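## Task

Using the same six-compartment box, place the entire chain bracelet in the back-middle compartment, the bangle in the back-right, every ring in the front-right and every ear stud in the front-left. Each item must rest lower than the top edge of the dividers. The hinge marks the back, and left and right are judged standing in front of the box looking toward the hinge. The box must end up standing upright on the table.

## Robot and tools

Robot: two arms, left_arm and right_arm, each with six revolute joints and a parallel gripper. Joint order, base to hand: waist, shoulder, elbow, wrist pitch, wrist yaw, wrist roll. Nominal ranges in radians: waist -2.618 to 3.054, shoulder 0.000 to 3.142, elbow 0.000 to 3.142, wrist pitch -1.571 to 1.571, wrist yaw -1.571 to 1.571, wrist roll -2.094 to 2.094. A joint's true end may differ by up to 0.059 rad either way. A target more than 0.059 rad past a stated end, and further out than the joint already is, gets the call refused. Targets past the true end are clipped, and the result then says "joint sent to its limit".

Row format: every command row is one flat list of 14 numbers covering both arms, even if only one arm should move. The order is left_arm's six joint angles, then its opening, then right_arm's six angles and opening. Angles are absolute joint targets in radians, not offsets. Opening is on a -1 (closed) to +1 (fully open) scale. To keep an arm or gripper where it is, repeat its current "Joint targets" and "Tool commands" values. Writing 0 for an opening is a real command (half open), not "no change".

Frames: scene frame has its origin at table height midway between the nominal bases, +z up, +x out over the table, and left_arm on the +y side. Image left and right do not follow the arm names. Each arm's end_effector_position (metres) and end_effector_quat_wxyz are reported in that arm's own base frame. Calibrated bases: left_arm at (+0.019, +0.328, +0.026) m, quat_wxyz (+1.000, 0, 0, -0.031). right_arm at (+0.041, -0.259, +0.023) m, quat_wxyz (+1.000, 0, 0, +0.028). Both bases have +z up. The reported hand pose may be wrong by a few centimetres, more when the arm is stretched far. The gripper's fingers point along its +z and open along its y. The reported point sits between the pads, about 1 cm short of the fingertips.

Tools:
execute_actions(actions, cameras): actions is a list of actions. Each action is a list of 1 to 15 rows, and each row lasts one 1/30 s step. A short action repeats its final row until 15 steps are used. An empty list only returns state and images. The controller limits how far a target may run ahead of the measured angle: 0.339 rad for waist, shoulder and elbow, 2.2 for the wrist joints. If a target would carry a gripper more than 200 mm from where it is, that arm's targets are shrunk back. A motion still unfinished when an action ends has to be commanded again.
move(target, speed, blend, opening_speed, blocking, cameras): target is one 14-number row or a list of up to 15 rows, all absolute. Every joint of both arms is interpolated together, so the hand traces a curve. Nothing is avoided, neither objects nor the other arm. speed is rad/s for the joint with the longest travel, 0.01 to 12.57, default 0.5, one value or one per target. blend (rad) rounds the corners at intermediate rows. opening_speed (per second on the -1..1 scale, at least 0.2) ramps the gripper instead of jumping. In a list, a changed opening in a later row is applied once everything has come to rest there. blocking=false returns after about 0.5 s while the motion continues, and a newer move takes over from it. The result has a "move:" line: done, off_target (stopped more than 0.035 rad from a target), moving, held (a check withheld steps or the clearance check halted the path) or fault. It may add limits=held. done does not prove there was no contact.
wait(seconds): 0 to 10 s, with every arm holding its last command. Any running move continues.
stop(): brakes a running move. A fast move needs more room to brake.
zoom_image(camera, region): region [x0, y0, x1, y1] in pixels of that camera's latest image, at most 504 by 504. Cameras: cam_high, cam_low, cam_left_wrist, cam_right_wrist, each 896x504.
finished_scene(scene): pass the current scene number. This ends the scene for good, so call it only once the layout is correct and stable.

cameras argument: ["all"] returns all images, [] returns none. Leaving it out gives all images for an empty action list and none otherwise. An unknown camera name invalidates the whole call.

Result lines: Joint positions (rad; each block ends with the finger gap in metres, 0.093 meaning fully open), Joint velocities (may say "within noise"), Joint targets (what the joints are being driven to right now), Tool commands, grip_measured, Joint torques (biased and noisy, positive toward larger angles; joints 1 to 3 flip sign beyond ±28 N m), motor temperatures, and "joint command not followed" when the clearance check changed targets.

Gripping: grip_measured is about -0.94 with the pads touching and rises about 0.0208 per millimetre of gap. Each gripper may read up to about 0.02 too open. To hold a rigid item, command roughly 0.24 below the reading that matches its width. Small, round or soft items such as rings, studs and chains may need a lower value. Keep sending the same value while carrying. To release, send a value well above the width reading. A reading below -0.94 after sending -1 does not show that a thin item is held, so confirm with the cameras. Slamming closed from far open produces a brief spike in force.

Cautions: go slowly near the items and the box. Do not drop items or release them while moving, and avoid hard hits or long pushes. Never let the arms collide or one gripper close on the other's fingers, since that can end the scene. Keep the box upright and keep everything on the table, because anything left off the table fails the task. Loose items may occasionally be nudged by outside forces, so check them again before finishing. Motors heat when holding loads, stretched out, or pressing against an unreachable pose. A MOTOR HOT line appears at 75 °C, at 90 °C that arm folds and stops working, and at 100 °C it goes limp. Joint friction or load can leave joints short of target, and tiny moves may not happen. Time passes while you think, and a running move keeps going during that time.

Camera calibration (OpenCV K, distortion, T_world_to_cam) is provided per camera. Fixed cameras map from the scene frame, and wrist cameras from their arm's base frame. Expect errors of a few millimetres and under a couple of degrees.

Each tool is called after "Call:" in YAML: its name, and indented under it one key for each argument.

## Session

Call:
execute_actions:
  actions: []

Scene clock: 0.00 s.
left_arm: end_effector_position=(+0.3877, +0.0196, +0.0664) grip_measured=+1.000 end_effector_quat_wxyz=(+0.560, -0.011, +0.827, +0.041) | right_arm: end_effector_position=(+0.3985, +0.0066, +0.1044) grip_measured=+1.000 end_effector_quat_wxyz=(+0.605, +0.021, +0.795, -0.043)
Joint positions: left_arm=[0.027 1.651 0.345 0.928 -0.054 0.038 0.093] | right_arm=[0.093 1.589 0.375 0.941 0.183 0.006 0.093]
Joint velocities: within noise
Joint torques (N m): no reading
Motor temperatures (°C): left_arm=[26 31 39 42 26 27 27] | right_arm=[29 38 35 29 26 25 27]
Heat: left arm: 42 °C; right arm: 38 °C.
Joint targets: left_arm=[0.027 1.641 0.354 0.939 -0.055 0.038] | right_arm=[0.093 1.584 0.380 0.937 0.183 0.006]
Tool commands: left_gripper/opening=+1.0 right_gripper/opening=+1.0
camera_calibration:
cam_left_wrist: T_world_to_cam=[[0.0690035, -0.996654, -0.0438125, -0.00429919], [-0.700635, -0.0171516, -0.713313, 0.361384], [0.710175, 0.0799177, -0.699474, -0.149741], [0, 0, 0, 1]] pos_world=[0.359837, 0.0138804, 0.152852]
cam_right_wrist: T_world_to_cam=[[-0.0725617, -0.996274, 0.0466249, 0.0298812], [-0.658874, 0.012788, -0.752145, 0.380343], [0.748746, -0.0852968, -0.657346, -0.15274], [0, 0, 0, 1]] pos_world=[0.367129, 0.0118778, 0.184277]

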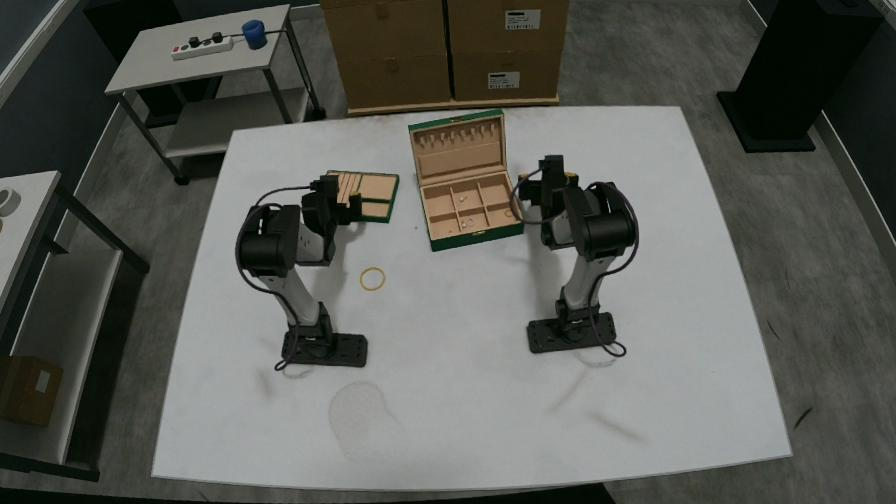

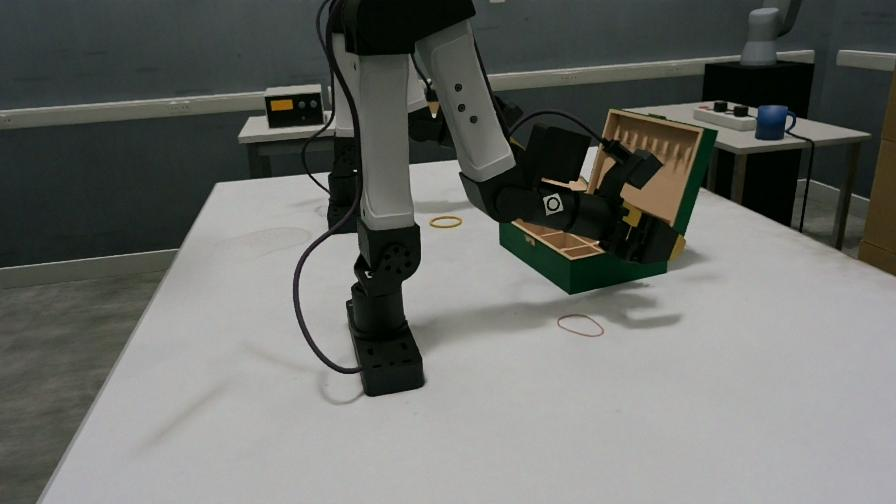

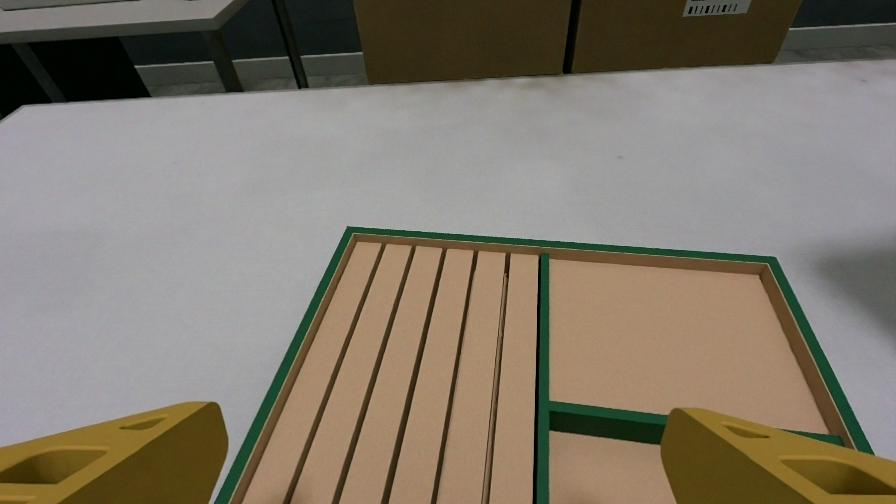

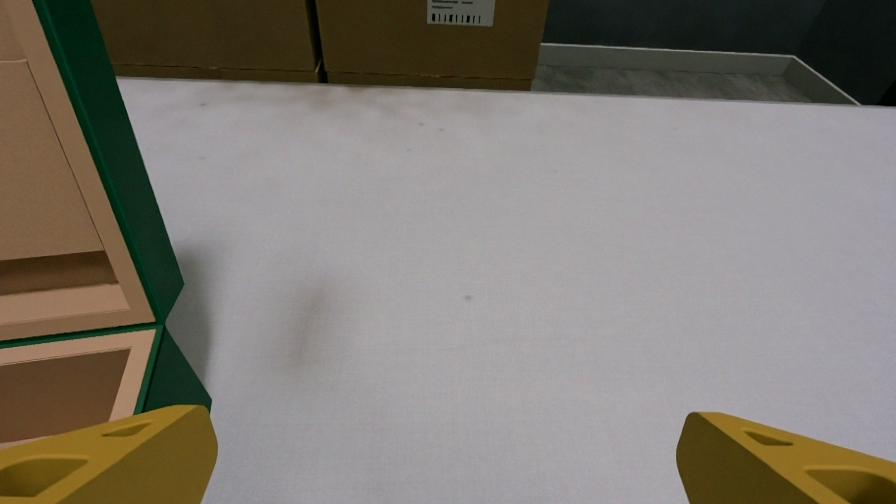

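Call:
move:
  target:
    - [0.1,1.1,0.5,0.3,0,0,1, 0.1,1.5,1.0,0.3,0,0,0]
    - [0.6,0.6,0.5,-0.4,0,0,1, 0.3,1.3,1.4,-1.1,0,0,0]
  speed: 0.8
  cameras: ["all"]

Call:
zoom_image:
  camera: "cam_high"
  region: [340, 100, 620, 320]

Call:
move:
  target: [0.6,0.6,0.5,-0.4,0,0,1, -0.4,1.3,1.4,-1.1,0,0,0]
  speed: 0.8
  cameras: ["all"]

Call:
zoom_image:
  camera: "cam_high"
  region: [340, 100, 620, 320]

Call:
zoom_image:
  camera: "cam_low"
  region: [420, 90, 740, 350]

Scene clock: 13.33 s.
left_arm: end_effector_position=(+0.2160, +0.1474, +0.1655) grip_measured=+1.000 end_effector_quat_wxyz=(+0.470, -0.254, +0.832, +0.150) | right_arm: end_effector_position=(+0.3078, +0.0917, +0.2384) grip_measured=+0.002 end_effector_quat_wxyz=(+0.271, -0.137, +0.952, +0.037)
Joint positions: left_arm=[0.593 0.604 0.47 -0.406 -0.01 0.007 0.093] | right_arm=[0.294 1.314 1.378 -1.081 0.009 0.006 0.045]
Joint torques (N m): left_arm=[0.44 -0.09 9.21 1.94 0.15 -0.05] | right_arm=[0.95 -6.35 9.29 1.27 -0.06 -0.01]
Heat: left arm: 45 °C; right arm: 40 °C.
Joint targets: left_arm=[0.600 0.600 0.500 -0.400 0.000 0.000] | right_arm=[0.300 1.300 1.400 -1.100 0.000 0.000]
move: done
camera_calibration:
cam_left_wrist: T_world_to_cam=[[0.568682, -0.822557, -0.00059594, -0.00143013], [-0.663115, -0.458021, -0.592026, 0.350704], [0.486702, 0.337069, -0.805919, 0.0593782], [0, 0, 0, 1]] pos_world=[0.204471, 0.139439, 0.255479]
cam_right_wrist: T_world_to_cam=[[0.291202, -0.956661, -0.000737418, -0.00237297], [-0.951433, -0.28953, -0.104629, 0.383619], [0.0998815, 0.03117, -0.994511, 0.280001], [0, 0, 0, 1]] pos_world=[0.337712, 0.100072, 0.3186]

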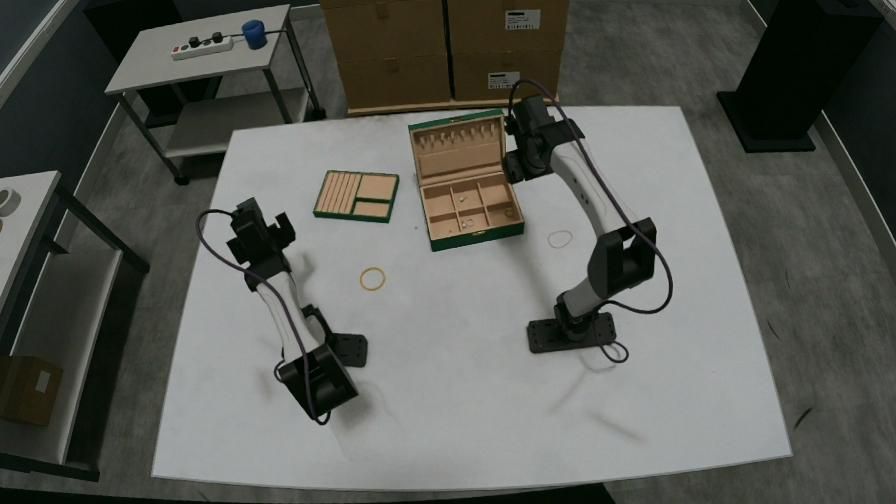

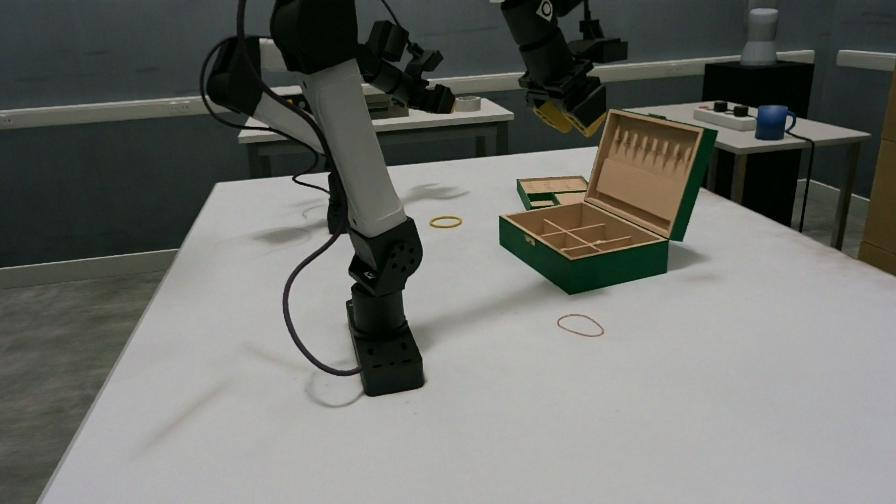

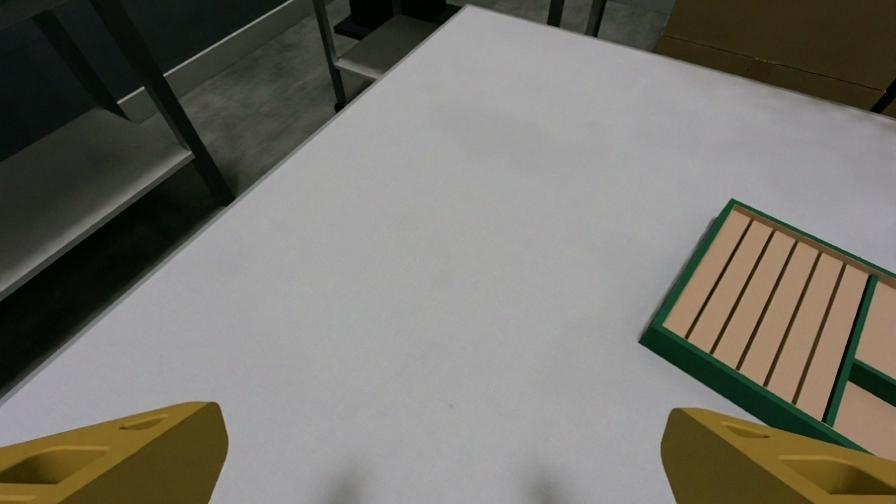

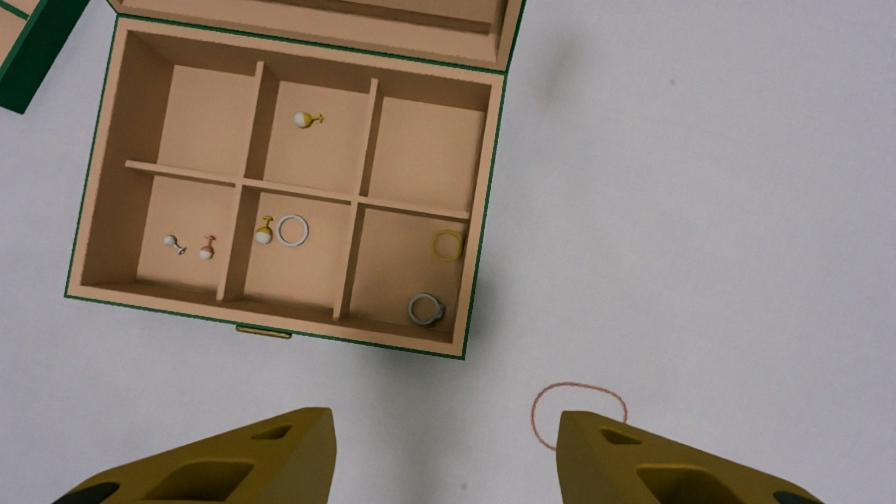

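Scaled by 1.800 from the camera's 896x504 image, which has a finer 1280x720 frame.

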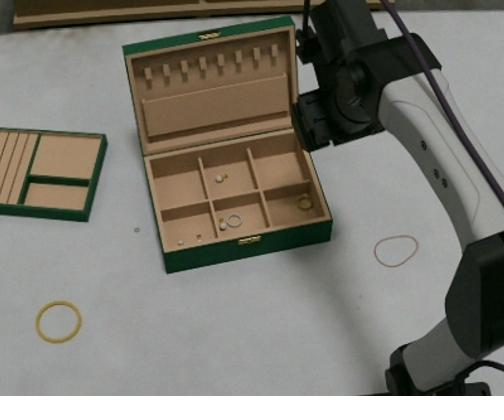

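Scene clock: 14.67 s.
left_arm: end_effector_position=(+0.2158, +0.1473, +0.1652) grip_measured=+1.000 end_effector_quat_wxyz=(+0.469, -0.254, +0.833, +0.149) | right_arm: end_effector_position=(+0.2958, -0.1244, +0.2383) grip_measured=+0.002 end_effector_quat_wxyz=(+0.268, +0.193, +0.942, -0.055)
Joint positions: left_arm=[0.593 0.604 0.47 -0.407 -0.01 0.007 0.093] | right_arm=[-0.396 1.314 1.378 -1.082 0.003 0.006 0.045]
Joint torques (N m): left_arm=[0.44 -0.09 9.2 1.93 0.16 -0.05] | right_arm=[0.18 -6.35 9.29 1.28 0.02 -0.01]
Heat: left arm: 45 °C; right arm: 40 °C.
Joint targets: left_arm=[0.600 0.600 0.500 -0.400 0.000 0.000] | right_arm=[-0.400 1.300 1.400 -1.100 0.000 0.000]
move: done
camera_calibration:
cam_left_wrist: T_world_to_cam=[[0.568693, -0.822549, -0.000538487, -0.00144846], [-0.663683, -0.458469, -0.591042, 0.350511], [0.485915, 0.336479, -0.80664, 0.0596441], [0, 0, 0, 1]] pos_world=[0.20447, 0.139438, 0.255277]
cam_right_wrist: T_world_to_cam=[[-0.382368, -0.923993, -0.00557152, -0.00126815], [-0.918827, 0.380854, -0.103473, 0.38315], [0.0977306, -0.0344456, -0.994617, 0.280268], [0, 0, 0, 1]] pos_world=[0.324173, -0.137442, 0.318398]

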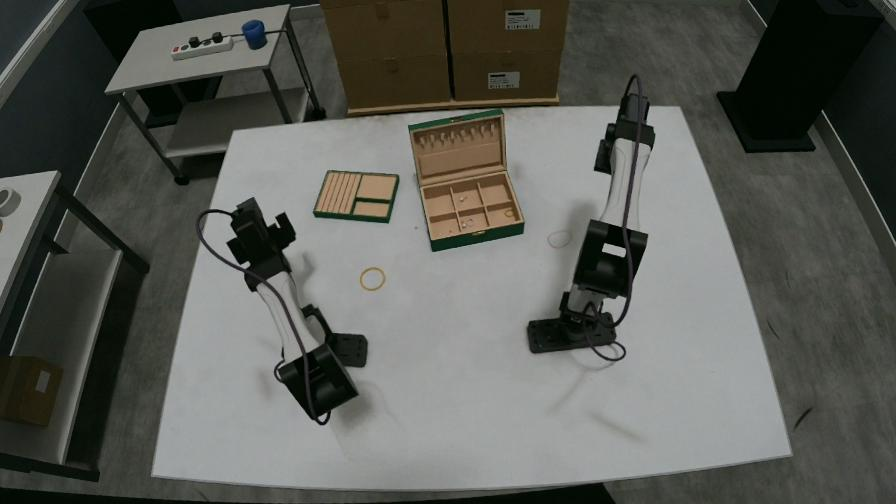

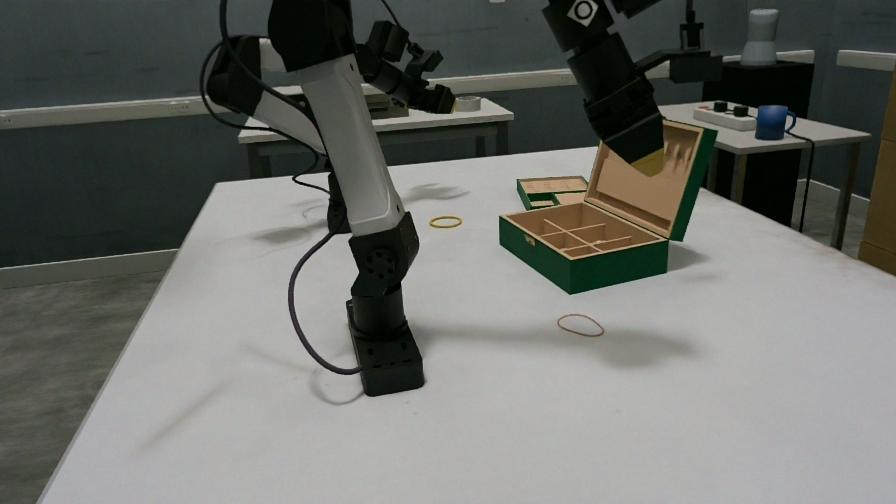

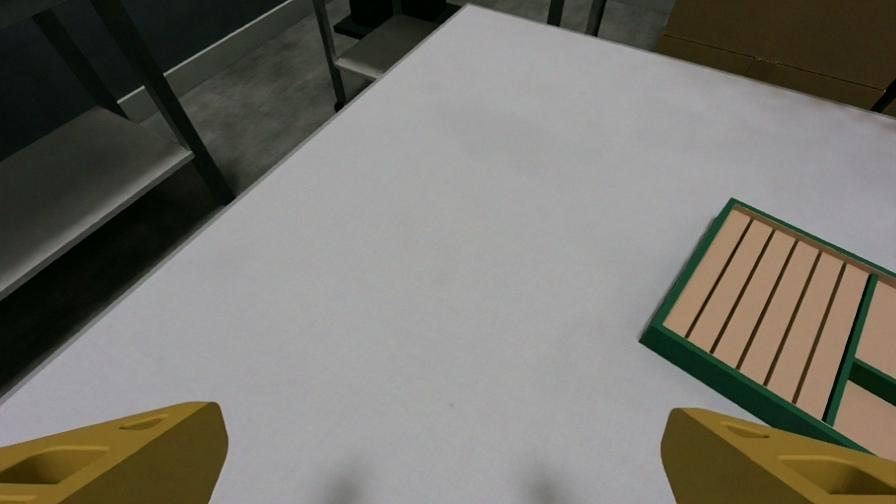

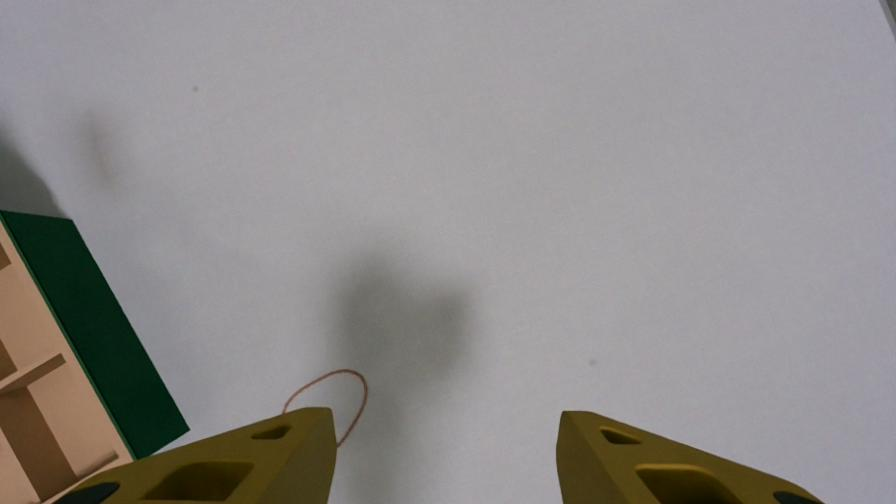

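Scaled by 1.800 from the camera's 896x504 image, which has a finer 1280x720 frame.

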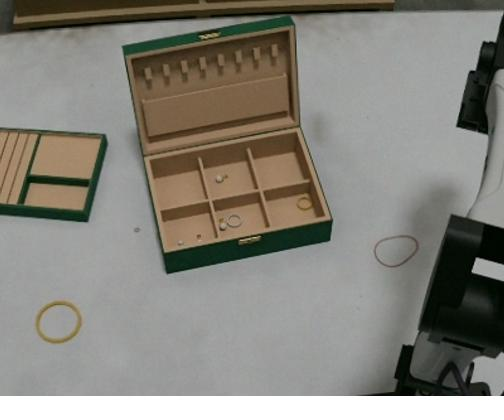

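Scaled by 1.575 from the camera's 896x504 image, which has a finer 1280x720 frame.

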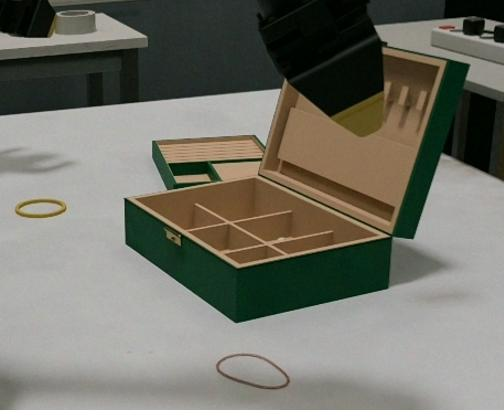

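Call:
move:
  target:
    - [0.6,0.6,0.5,-0.4,0,0,1, 0.564,1.3,1.4,-1.1,0,0,0]
    - [0.6,0.6,0.5,-0.4,0,0,1, 0.564,2.138,1.898,-1.31,0,1.2,-0.1]
  speed: 0.9
  cameras: ["cam_right_wrist","cam_high","cam_low"]

Scene clock: 48.30 s.
left_arm: end_effector_position=(+0.2157, +0.1472, +0.1650) grip_measured=+1.000 end_effector_quat_wxyz=(+0.469, -0.254, +0.833, +0.149) | right_arm: end_effector_position=(+0.3546, +0.2221, +0.0925) grip_measured=-0.098 end_effector_quat_wxyz=(+0.010, +0.307, +0.951, +0.010)
Joint positions: left_arm=[0.593 0.604 0.47 -0.408 -0.01 0.007 0.093] | right_arm=[0.56 2.128 1.877 -1.293 0.002 1.185 0.041]
Joint torques (N m): left_arm=[0.43 -0.09 9.21 1.94 0.15 -0.05] | right_arm=[0.8 -11.3 8.49 0.16 0.06 0.2]
Motor temperatures (°C): left_arm=[26 31 42 49 26 27 27] | right_arm=[29 42 39 31 26 25 27]
Heat: left arm: 49 °C; right arm: 42 °C.
Joint targets: left_arm=[0.600 0.600 0.500 -0.400 0.000 0.000] | right_arm=[0.564 2.138 1.898 -1.310 0.000 1.200]
move: done
camera_calibration:
cam_right_wrist: T_world_to_cam=[[-0.579081, -0.814527, -0.0348031, 0.388794], [-0.746817, 0.512853, 0.423376, 0.151005], [-0.327002, 0.27116, -0.905285, 0.21589], [0, 0, 0, 1]] pos_world=[0.408513, 0.180699, 0.145042]
Images, in order (width x height): cam_high 896x504, cam_low 896x504, cam_right_wrist 896x504.

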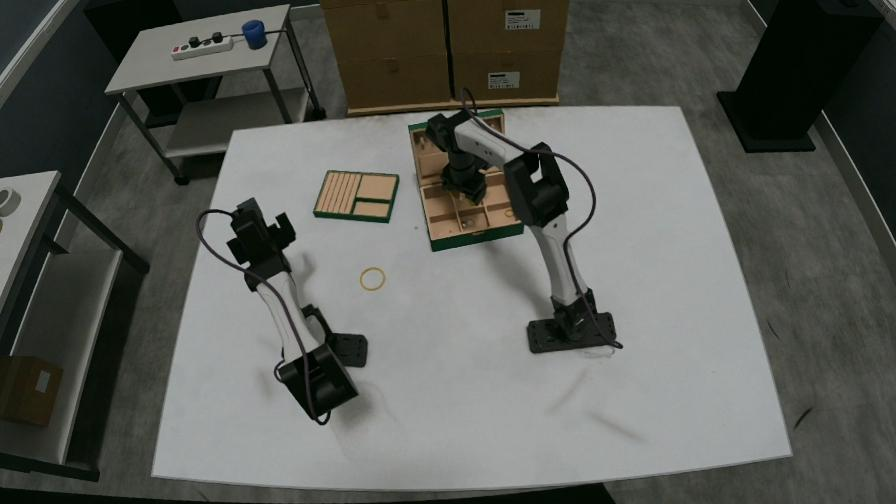

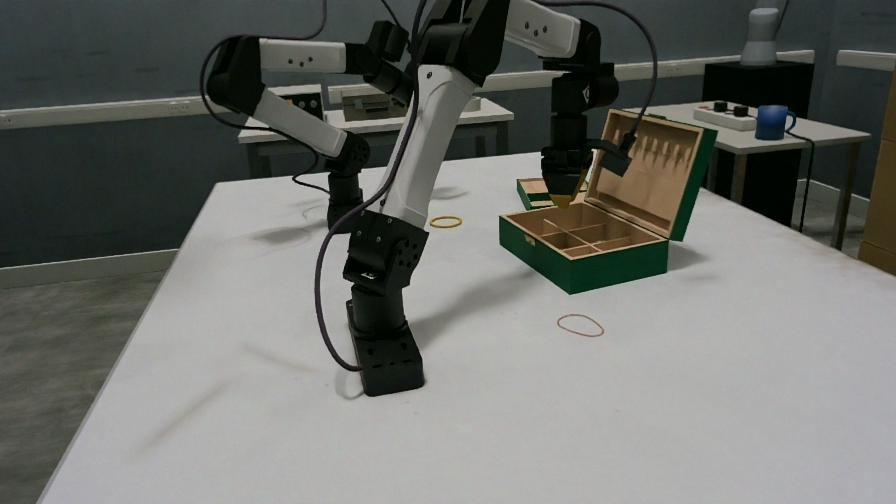

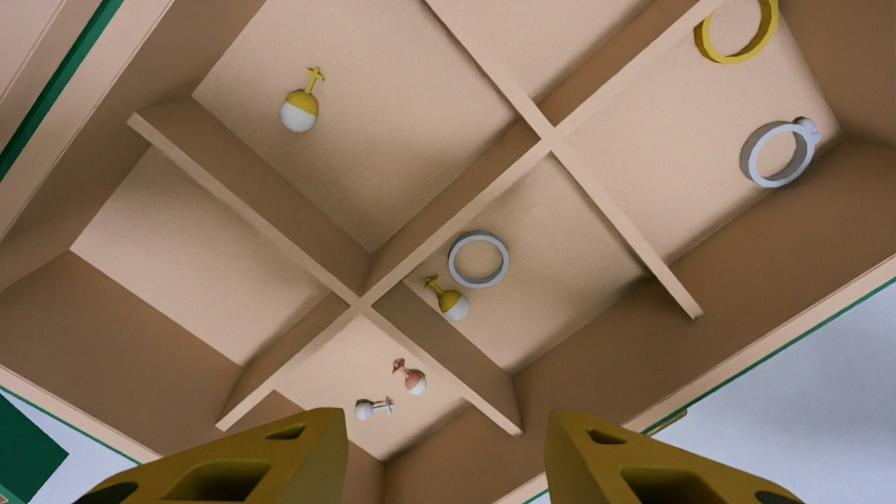

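Call:
move:
  target: [0.6,0.6,0.5,-0.4,0,0,1, 0.574,2.137,1.635,-1.05,0,1.21,-0.28]
  speed: 0.3
  cameras: ["cam_right_wrist"]

Scene clock: 82.60 s.
left_arm: end_effector_position=(+0.2157, +0.1472, +0.1650) grip_measured=+1.000 end_effector_quat_wxyz=(+0.469, -0.254, +0.833, +0.149) | right_arm: end_effector_position=(+0.3444, +0.2183, +0.0340) grip_measured=-0.278 end_effector_quat_wxyz=(+0.005, +0.310, +0.951, +0.005)
Joint positions: left_arm=[0.593 0.604 0.47 -0.408 -0.01 0.007 0.093] | right_arm=[0.566 2.128 1.643 -1.071 0.002 1.195 0.032]
Joint torques (N m): left_arm=[0.43 -0.09 9.18 1.94 0.15 -0.05] | right_arm=[1.2 -11.18 5.57 0.53 0.06 0.22]
Motor temperatures (°C): left_arm=[26 31 44 51 26 27 27] | right_arm=[29 49 41 29 26 25 27]
Heat: left arm: 51 °C; right arm: 49 °C.
Joint targets: left_arm=[0.600 0.600 0.500 -0.400 0.000 0.000] | right_arm=[0.574 2.137 1.635 -1.050 0.000 1.210]
move: done
camera_calibration:
cam_right_wrist: T_world_to_cam=[[-0.583143, -0.812047, -0.0228902, 0.378209], [-0.739757, 0.519164, 0.428051, 0.166184], [-0.335714, 0.266548, -0.903465, 0.164624], [0, 0, 0, 1]] pos_world=[0.398752, 0.176967, 0.0862534]
Images, in order (width x height): cam_right_wrist 896x504.

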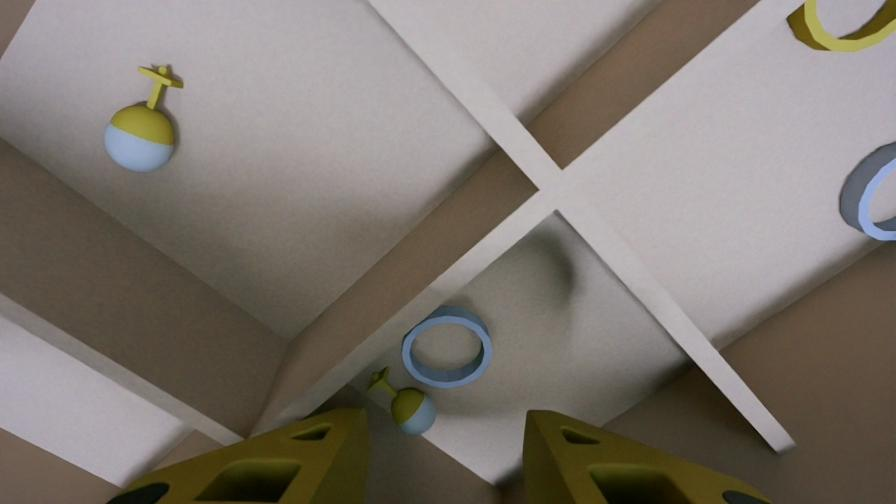

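Call:
move:
  target:
    - [0.6,0.6,0.5,-0.4,0,0,1, 0.592,2.13,1.635,-1.05,0,1.35,-0.28]
    - [0.6,0.6,0.5,-0.4,0,0,1, 0.592,2.16,1.578,-0.965,0,1.35,-0.28]
  speed: 0.2
  cameras: ["cam_right_wrist"]

Scene clock: 102.73 s.
left_arm: end_effector_position=(+0.2157, +0.1472, +0.1650) grip_measured=+1.000 end_effector_quat_wxyz=(+0.469, -0.254, +0.833, +0.149) | right_arm: end_effector_position=(+0.3402, +0.2212, +0.0267) grip_measured=-0.278 end_effector_quat_wxyz=(+0.011, +0.368, +0.930, +0.002)
Joint positions: left_arm=[0.593 0.604 0.47 -0.408 -0.01 0.007 0.093] | right_arm=[0.583 2.126 1.61 -1.039 0.016 1.337 0.032]
Joint torques (N m): left_arm=[0.43 -0.09 9.2 1.94 0.15 -0.05] | right_arm=[1.24 -8.77 3.23 1.06 -0.07 0.17]
Heat: left arm: 51 °C; right arm: 51 °C.
Joint targets: left_arm=[0.600 0.600 0.500 -0.400 0.000 0.000] | right_arm=[0.592 2.160 1.578 -0.965 0.000 1.350]
move: off_target (right_arm); right_arm: the wrist pitch is farthest, 0.074 rad from its target
camera_calibration:
cam_right_wrist: T_world_to_cam=[[-0.679035, -0.73378, -0.0218643, 0.393245], [-0.673256, 0.6106, 0.417006, 0.122121], [-0.29264, 0.297882, -0.908641, 0.134434], [0, 0, 0, 1]] pos_world=[0.388587, 0.173942, 0.0798249]
Images, in order (width x height): cam_right_wrist 896x504.

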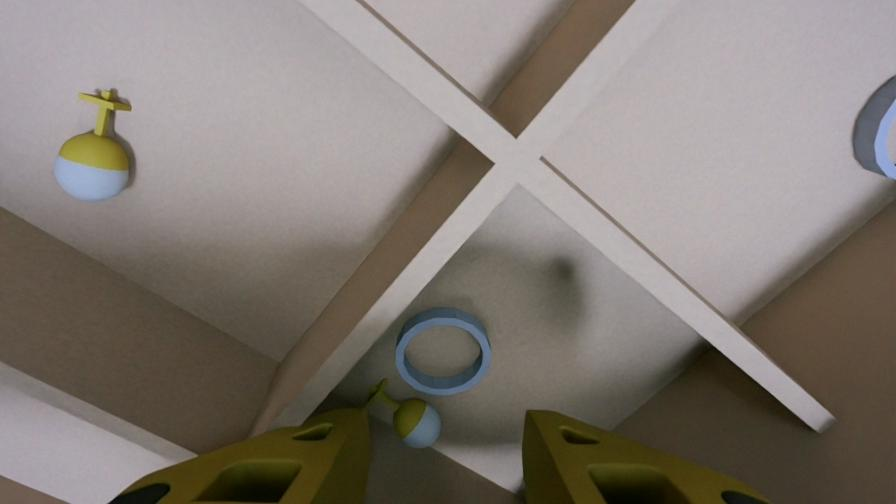

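Call:
move:
  target:
    - [0.6,0.6,0.5,-0.4,0,0,1, 0.59,2.11,1.62,-1.055,0,1.235,-0.31]
    - [0.6,0.6,0.5,-0.4,0,0,1, 0.59,2.148,1.537,-0.945,0,1.235,-0.31]
  speed: 0.2
  cameras: ["cam_right_wrist"]

Scene clock: 130.43 s.
left_arm: end_effector_position=(+0.2157, +0.1472, +0.1650) grip_measured=+1.000 end_effector_quat_wxyz=(+0.469, -0.254, +0.833, +0.149) | right_arm: end_effector_position=(+0.3398, +0.2185, +0.0244) grip_measured=-0.308 end_effector_quat_wxyz=(+0.021, +0.327, +0.945, +0.004)
Joint positions: left_arm=[0.593 0.604 0.47 -0.408 -0.01 0.006 0.093] | right_arm=[0.583 2.109 1.573 -1.004 0.028 1.249 0.03]
Joint torques (N m): left_arm=[0.43 -0.09 9.2 1.94 0.15 -0.05] | right_arm=[1.06 -8.17 2.85 0.99 -0.19 -0.08]
Heat: left arm: 52 °C; right arm: 51 °C.
Joint targets: left_arm=[0.600 0.600 0.500 -0.400 0.000 0.000] | right_arm=[0.590 2.148 1.537 -0.945 0.000 1.235]
move: off_target (right_arm); right_arm: the wrist pitch is farthest, 0.059 rad from its target
camera_calibration:
cam_right_wrist: T_world_to_cam=[[-0.611929, -0.790334, -0.0302645, 0.380678], [-0.731661, 0.55114, 0.401144, 0.157684], [-0.300358, 0.267615, -0.915515, 0.142345], [0, 0, 0, 1]] pos_world=[0.391073, 0.175863, 0.0785859]
Images, in order (width x height): cam_right_wrist 896x504.

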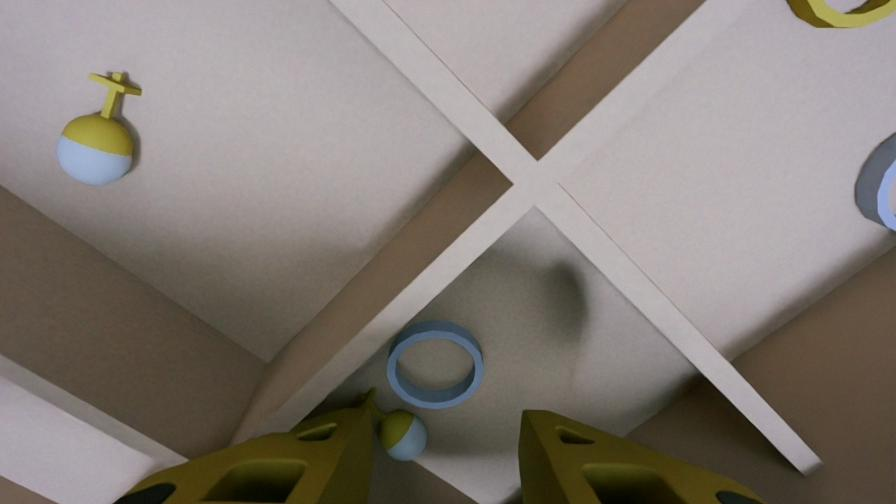

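Call:
move:
  target:
    - [0.6,0.6,0.5,-0.4,0,0,1, 0.588,2.115,1.655,-1.09,0,1.235,-0.31]
    - [0.6,0.6,0.5,-0.4,0,0,1, 0.588,2.115,1.655,-1.09,0,1.235,-1]
    - [0.6,0.6,0.5,-0.4,0,0,1, 0.588,2.155,1.575,-0.96,0,1.235,-1]
  speed: 0.2
  opening_speed: 1
  cameras: ["cam_right_wrist"]

Scene clock: 154.07 s.
left_arm: end_effector_position=(+0.2157, +0.1472, +0.1650) grip_measured=+1.000 end_effector_quat_wxyz=(+0.469, -0.254, +0.833, +0.149) | right_arm: end_effector_position=(+0.3396, +0.2228, +0.0201) grip_measured=-0.973 end_effector_quat_wxyz=(+0.009, +0.324, +0.946, +0.006)
Joint positions: left_arm=[0.593 0.604 0.47 -0.408 -0.01 0.006 0.093] | right_arm=[0.583 2.131 1.59 -1.01 0.006 1.244 0]
Joint torques (N m): left_arm=[0.44 -0.09 9.2 1.94 0.15 -0.05] | right_arm=[0.88 -9.73 4.77 0.85 0.03 -0.04]
Heat: left arm: 52 °C; right arm: 49 °C.
Joint targets: left_arm=[0.600 0.600 0.500 -0.400 0.000 0.000] | right_arm=[0.588 2.155 1.575 -0.960 0.000 1.235]
move: off_target (right_arm); right_arm: the wrist pitch is farthest, 0.050 rad from its target
camera_calibration:
cam_right_wrist: T_world_to_cam=[[-0.607842, -0.793576, -0.0276597, 0.383137], [-0.726336, 0.541588, 0.423224, 0.15676], [-0.32088, 0.277344, -0.905603, 0.141771], [0, 0, 0, 1]] pos_world=[0.392239, 0.17983, 0.0726409]
Images, in order (width x height): cam_right_wrist 896x504.

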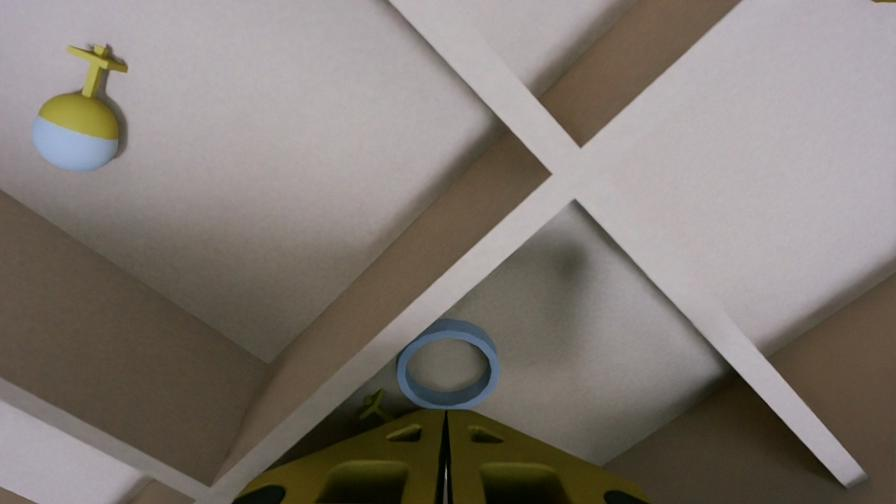

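Call:
move:
  target:
    - [0.6,0.6,0.5,-0.4,0,0,1, 0.588,2.0,1.67,-1.1,0,1.235,-1]
    - [0.6,0.6,0.5,-0.4,0,0,1, 0.588,1.783,1.256,-0.673,0,1.235,-0.28]
    - [0.6,0.6,0.5,-0.4,0,0,1, 0.588,1.837,1.153,-0.52,0,1.235,-0.28]
  speed: 0.35
  opening_speed: 1
  cameras: ["cam_right_wrist","cam_low"]

Scene clock: 182.67 s.
left_arm: end_effector_position=(+0.2157, +0.1472, +0.1650) grip_measured=+1.000 end_effector_quat_wxyz=(+0.469, -0.254, +0.833, +0.149) | right_arm: end_effector_position=(+0.3379, +0.2225, +0.0423) grip_measured=-0.282 end_effector_quat_wxyz=(+0.115, +0.319, +0.929, +0.147)
Joint positions: left_arm=[0.593 0.604 0.47 -0.408 -0.01 0.006 0.093] | right_arm=[0.583 1.819 1.164 -0.54 0.002 1.243 0.032]
Joint torques (N m): left_arm=[0.43 -0.1 9.2 1.94 0.15 -0.05] | right_arm=[0.88 -7.8 5.55 1.29 0.05 -0.05]
Heat: left arm: 53 °C; right arm: 51 °C.
Joint targets: left_arm=[0.600 0.600 0.500 -0.400 0.000 0.000] | right_arm=[0.588 1.837 1.153 -0.520 0.000 1.235]
move: done
camera_calibration:
cam_right_wrist: T_world_to_cam=[[-0.550013, -0.755771, -0.355382, 0.36834], [-0.833375, 0.468894, 0.292616, 0.204181], [-0.0545142, 0.457109, -0.887739, 0.0306457], [0, 0, 0, 1]] pos_world=[0.374421, 0.168633, 0.09836]
Images, in order (width x height): cam_low 896x504, cam_right_wrist 896x504.

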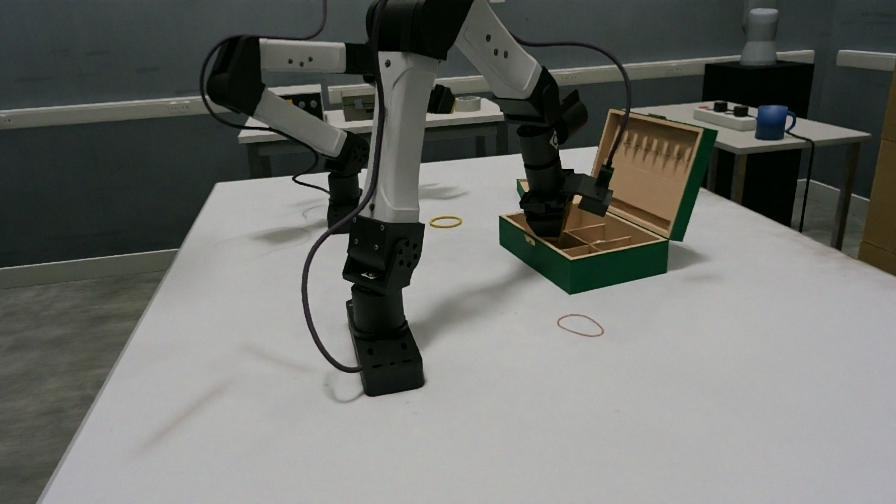

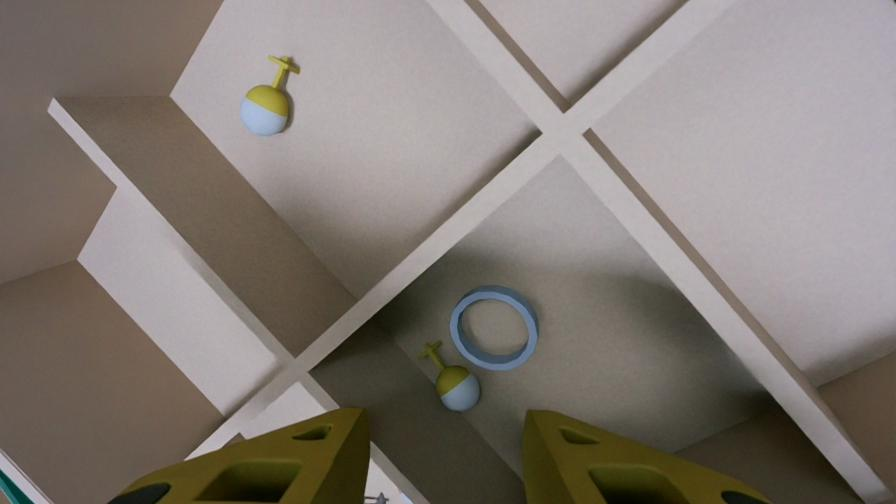

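Call:
move:
  target:
    - [0.6,0.6,0.5,-0.4,0,0,1, 0.59,1.87,1.13,-0.47,0,1.235,-0.28]
    - [0.6,0.6,0.5,-0.4,0,0,1, 0.59,1.905,1.1,-0.41,0,1.235,-0.28]
  speed: 0.15
  cameras: ["cam_right_wrist"]

Scene clock: 192.20 s.
left_arm: end_effector_position=(+0.2157, +0.1472, +0.1650) grip_measured=+1.000 end_effector_quat_wxyz=(+0.469, -0.254, +0.833, +0.149) | right_arm: end_effector_position=(+0.3469, +0.2262, +0.0282) grip_measured=-0.282 end_effector_quat_wxyz=(+0.130, +0.318, +0.926, +0.158)
Joint positions: left_arm=[0.593 0.604 0.47 -0.408 -0.01 0.006 0.093] | right_arm=[0.583 1.853 1.131 -0.437 0.013 1.243 0.032]
Joint torques (N m): left_arm=[0.43 -0.08 9.2 1.94 0.15 -0.05] | right_arm=[1.06 -4.79 3.64 1.43 -0.05 -0.05]
Heat: left arm: 53 °C; right arm: 50 °C.
Joint targets: left_arm=[0.600 0.600 0.500 -0.400 0.000 0.000] | right_arm=[0.590 1.905 1.100 -0.410 0.000 1.235]
move: off_target (right_arm); right_arm: the shoulder is farthest, 0.052 rad from its target
camera_calibration:
cam_right_wrist: T_world_to_cam=[[-0.539836, -0.749139, -0.383884, 0.366863], [-0.841521, 0.46919, 0.267776, 0.217517], [-0.0204869, 0.467602, -0.883702, 0.0027219], [0, 0, 0, 1]] pos_world=[0.381147, 0.171502, 0.0849924]
Images, in order (width x height): cam_right_wrist 896x504.

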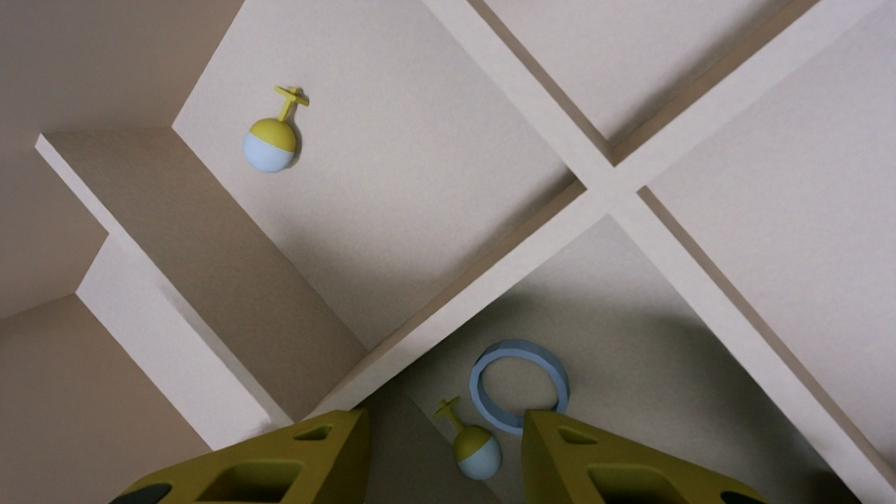

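Call:
move:
  target:
    - [0.6,0.6,0.5,-0.4,0,0,1, 0.58,1.783,1.256,-0.673,0,1.235,-0.28]
    - [0.6,0.6,0.5,-0.4,0,0,1, 0.567,2.05,1.72,-1.15,0,1.4,-0.28]
    - [0.6,0.6,0.5,-0.4,0,0,1, 0.567,2.127,1.675,-1.1,0,1.675,-0.28]
  speed: 0.35
  cameras: ["cam_right_wrist"]

Scene clock: 251.53 s.
left_arm: end_effector_position=(+0.2157, +0.1472, +0.1650) grip_measured=+1.000 end_effector_quat_wxyz=(+0.469, -0.254, +0.833, +0.149) | right_arm: end_effector_position=(+0.3444, +0.2218, +0.0505) grip_measured=-0.282 end_effector_quat_wxyz=(+0.007, +0.516, +0.856, +0.011)
Joint positions: left_arm=[0.593 0.604 0.47 -0.408 -0.01 0.006 0.093] | right_arm=[0.573 2.111 1.683 -1.117 0.003 1.659 0.032]
Joint torques (N m): left_arm=[0.44 -0.09 9.21 1.94 0.15 -0.05] | right_arm=[-0.06 -10.44 5.61 0.5 0.06 0.21]
Heat: left arm: 54 °C; right arm: 45 °C.
Joint targets: left_arm=[0.600 0.600 0.500 -0.400 0.000 0.000] | right_arm=[0.567 2.127 1.675 -1.100 0.000 1.675]
move: done
camera_calibration:
cam_right_wrist: T_world_to_cam=[[-0.880826, -0.472078, -0.0358728, 0.409235], [-0.439277, 0.786657, 0.433827, -0.00580112], [-0.176581, 0.397885, -0.900282, 0.0944952], [0, 0, 0, 1]] pos_world=[0.374603, 0.160157, 0.102269]
Images, in order (width x height): cam_right_wrist 896x504.

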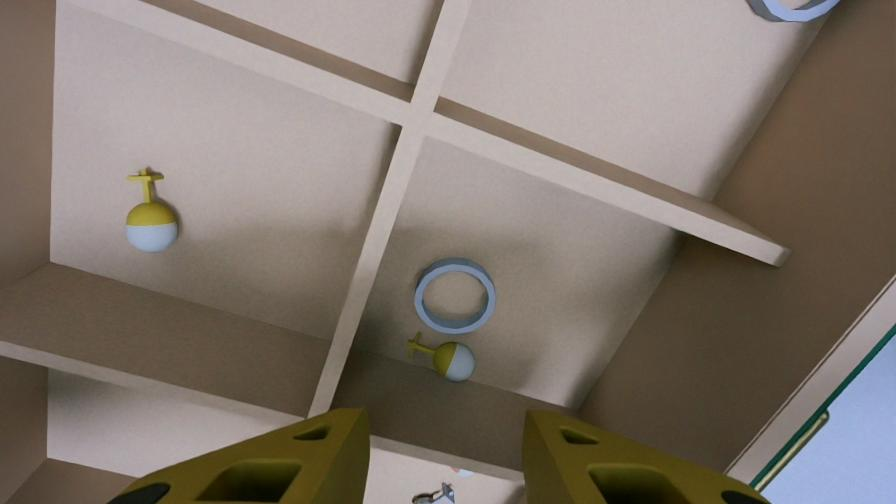

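Call:
move:
  target:
    - [0.6,0.6,0.5,-0.4,0,0,1, 0.553,2.165,1.610,-1.005,0,1.675,-0.24]
    - [0.6,0.6,0.5,-0.4,0,0,1, 0.553,2.165,1.610,-1.005,0,1.675,-0.24]
  speed: 0.2
  cameras: ["cam_right_wrist"]

Scene clock: 260.97 s.
left_arm: end_effector_position=(+0.2157, +0.1472, +0.1650) grip_measured=+1.000 end_effector_quat_wxyz=(+0.469, -0.254, +0.833, +0.149) | right_arm: end_effector_position=(+0.3403, +0.2164, +0.0281) grip_measured=-0.243 end_effector_quat_wxyz=(-0.004, +0.521, +0.854, +0.000)
Joint positions: left_arm=[0.593 0.604 0.47 -0.408 -0.01 0.006 0.093] | right_arm=[0.564 2.133 1.627 -1.068 -0.006 1.659 0.034]
Joint torques (N m): left_arm=[0.43 -0.09 9.21 1.94 0.15 -0.05] | right_arm=[-0.46 -8.99 4.56 0.92 0.13 0.21]
Heat: left arm: 54 °C; right arm: 47 °C.
Joint targets: left_arm=[0.600 0.600 0.500 -0.400 0.000 0.000] | right_arm=[0.553 2.165 1.610 -1.005 0.000 1.675]
move: off_target (right_arm); right_arm: the wrist pitch is farthest, 0.063 rad from its target
camera_calibration:
cam_right_wrist: T_world_to_cam=[[-0.886208, -0.463247, -0.00620339, 0.401305], [-0.418456, 0.794632, 0.439835, -0.00259149], [-0.198823, 0.392381, -0.898057, 0.0844677], [0, 0, 0, 1]] pos_world=[0.371349, 0.154819, 0.0794861]
Images, in order (width x height): cam_right_wrist 896x504.

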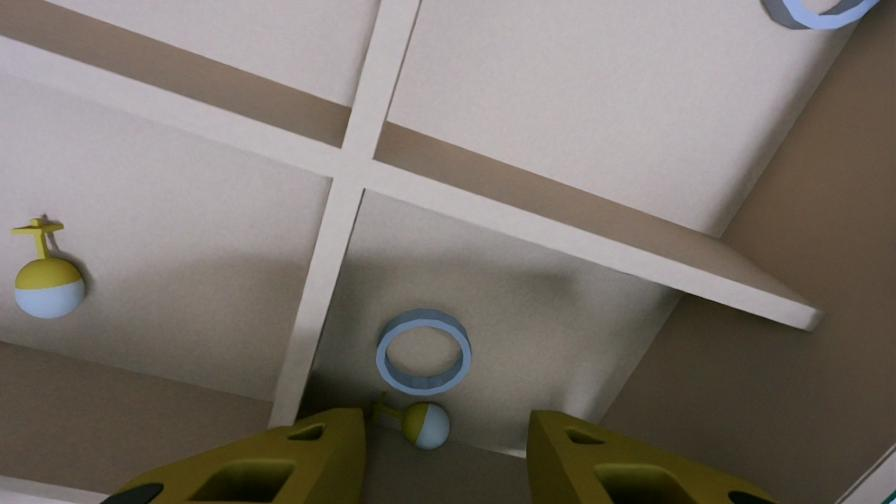

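Call:
move:
  target:
    - [0.6,0.6,0.5,-0.4,0,0,1, 0.56,1.9,1.6,-1.0,0,1.6,-0.26]
    - [0.6,0.6,0.5,-0.4,0,0,1, 0.56,1.74,1.2,-0.63,0,1.52,-0.28]
    - [0.6,0.6,0.5,-0.4,0,0,1, 0.56,1.807,1.116,-0.463,0,1.52,-0.28]
  speed: 0.35
  cameras: ["cam_right_wrist"]

Scene clock: 304.23 s.
left_arm: end_effector_position=(+0.2157, +0.1472, +0.1649) grip_measured=+1.000 end_effector_quat_wxyz=(+0.469, -0.254, +0.833, +0.149) | right_arm: end_effector_position=(+0.3431, +0.2177, +0.0457) grip_measured=-0.278 end_effector_quat_wxyz=(+0.102, +0.454, +0.866, +0.182)
Joint positions: left_arm=[0.593 0.604 0.47 -0.408 -0.01 0.006 0.093] | right_arm=[0.563 1.791 1.125 -0.485 -0.006 1.53 0.032]
Joint torques (N m): left_arm=[0.44 -0.09 9.2 1.94 0.15 -0.05] | right_arm=[0.23 -7.8 5.75 1.36 0.13 -0.07]
Heat: left arm: 54 °C; right arm: 50 °C.
Joint targets: left_arm=[0.600 0.600 0.500 -0.400 0.000 0.000] | right_arm=[0.560 1.807 1.116 -0.463 0.000 1.520]
move: done
camera_calibration:
cam_right_wrist: T_world_to_cam=[[-0.742119, -0.524636, -0.417153, 0.387194], [-0.667004, 0.639397, 0.382462, 0.111411], [0.0660729, 0.562074, -0.824443, -0.0309151], [0, 0, 0, 1]] pos_world=[0.363698, 0.149276, 0.0934207]
Images, in order (width x height): cam_right_wrist 896x504.

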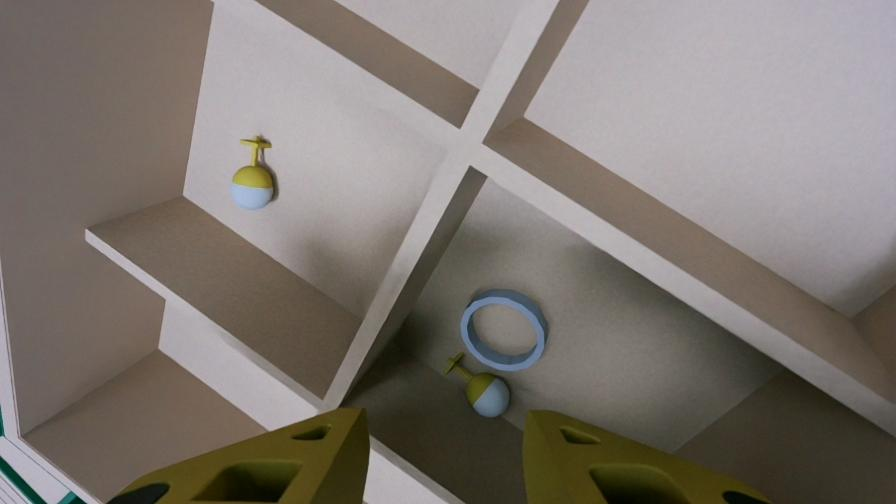

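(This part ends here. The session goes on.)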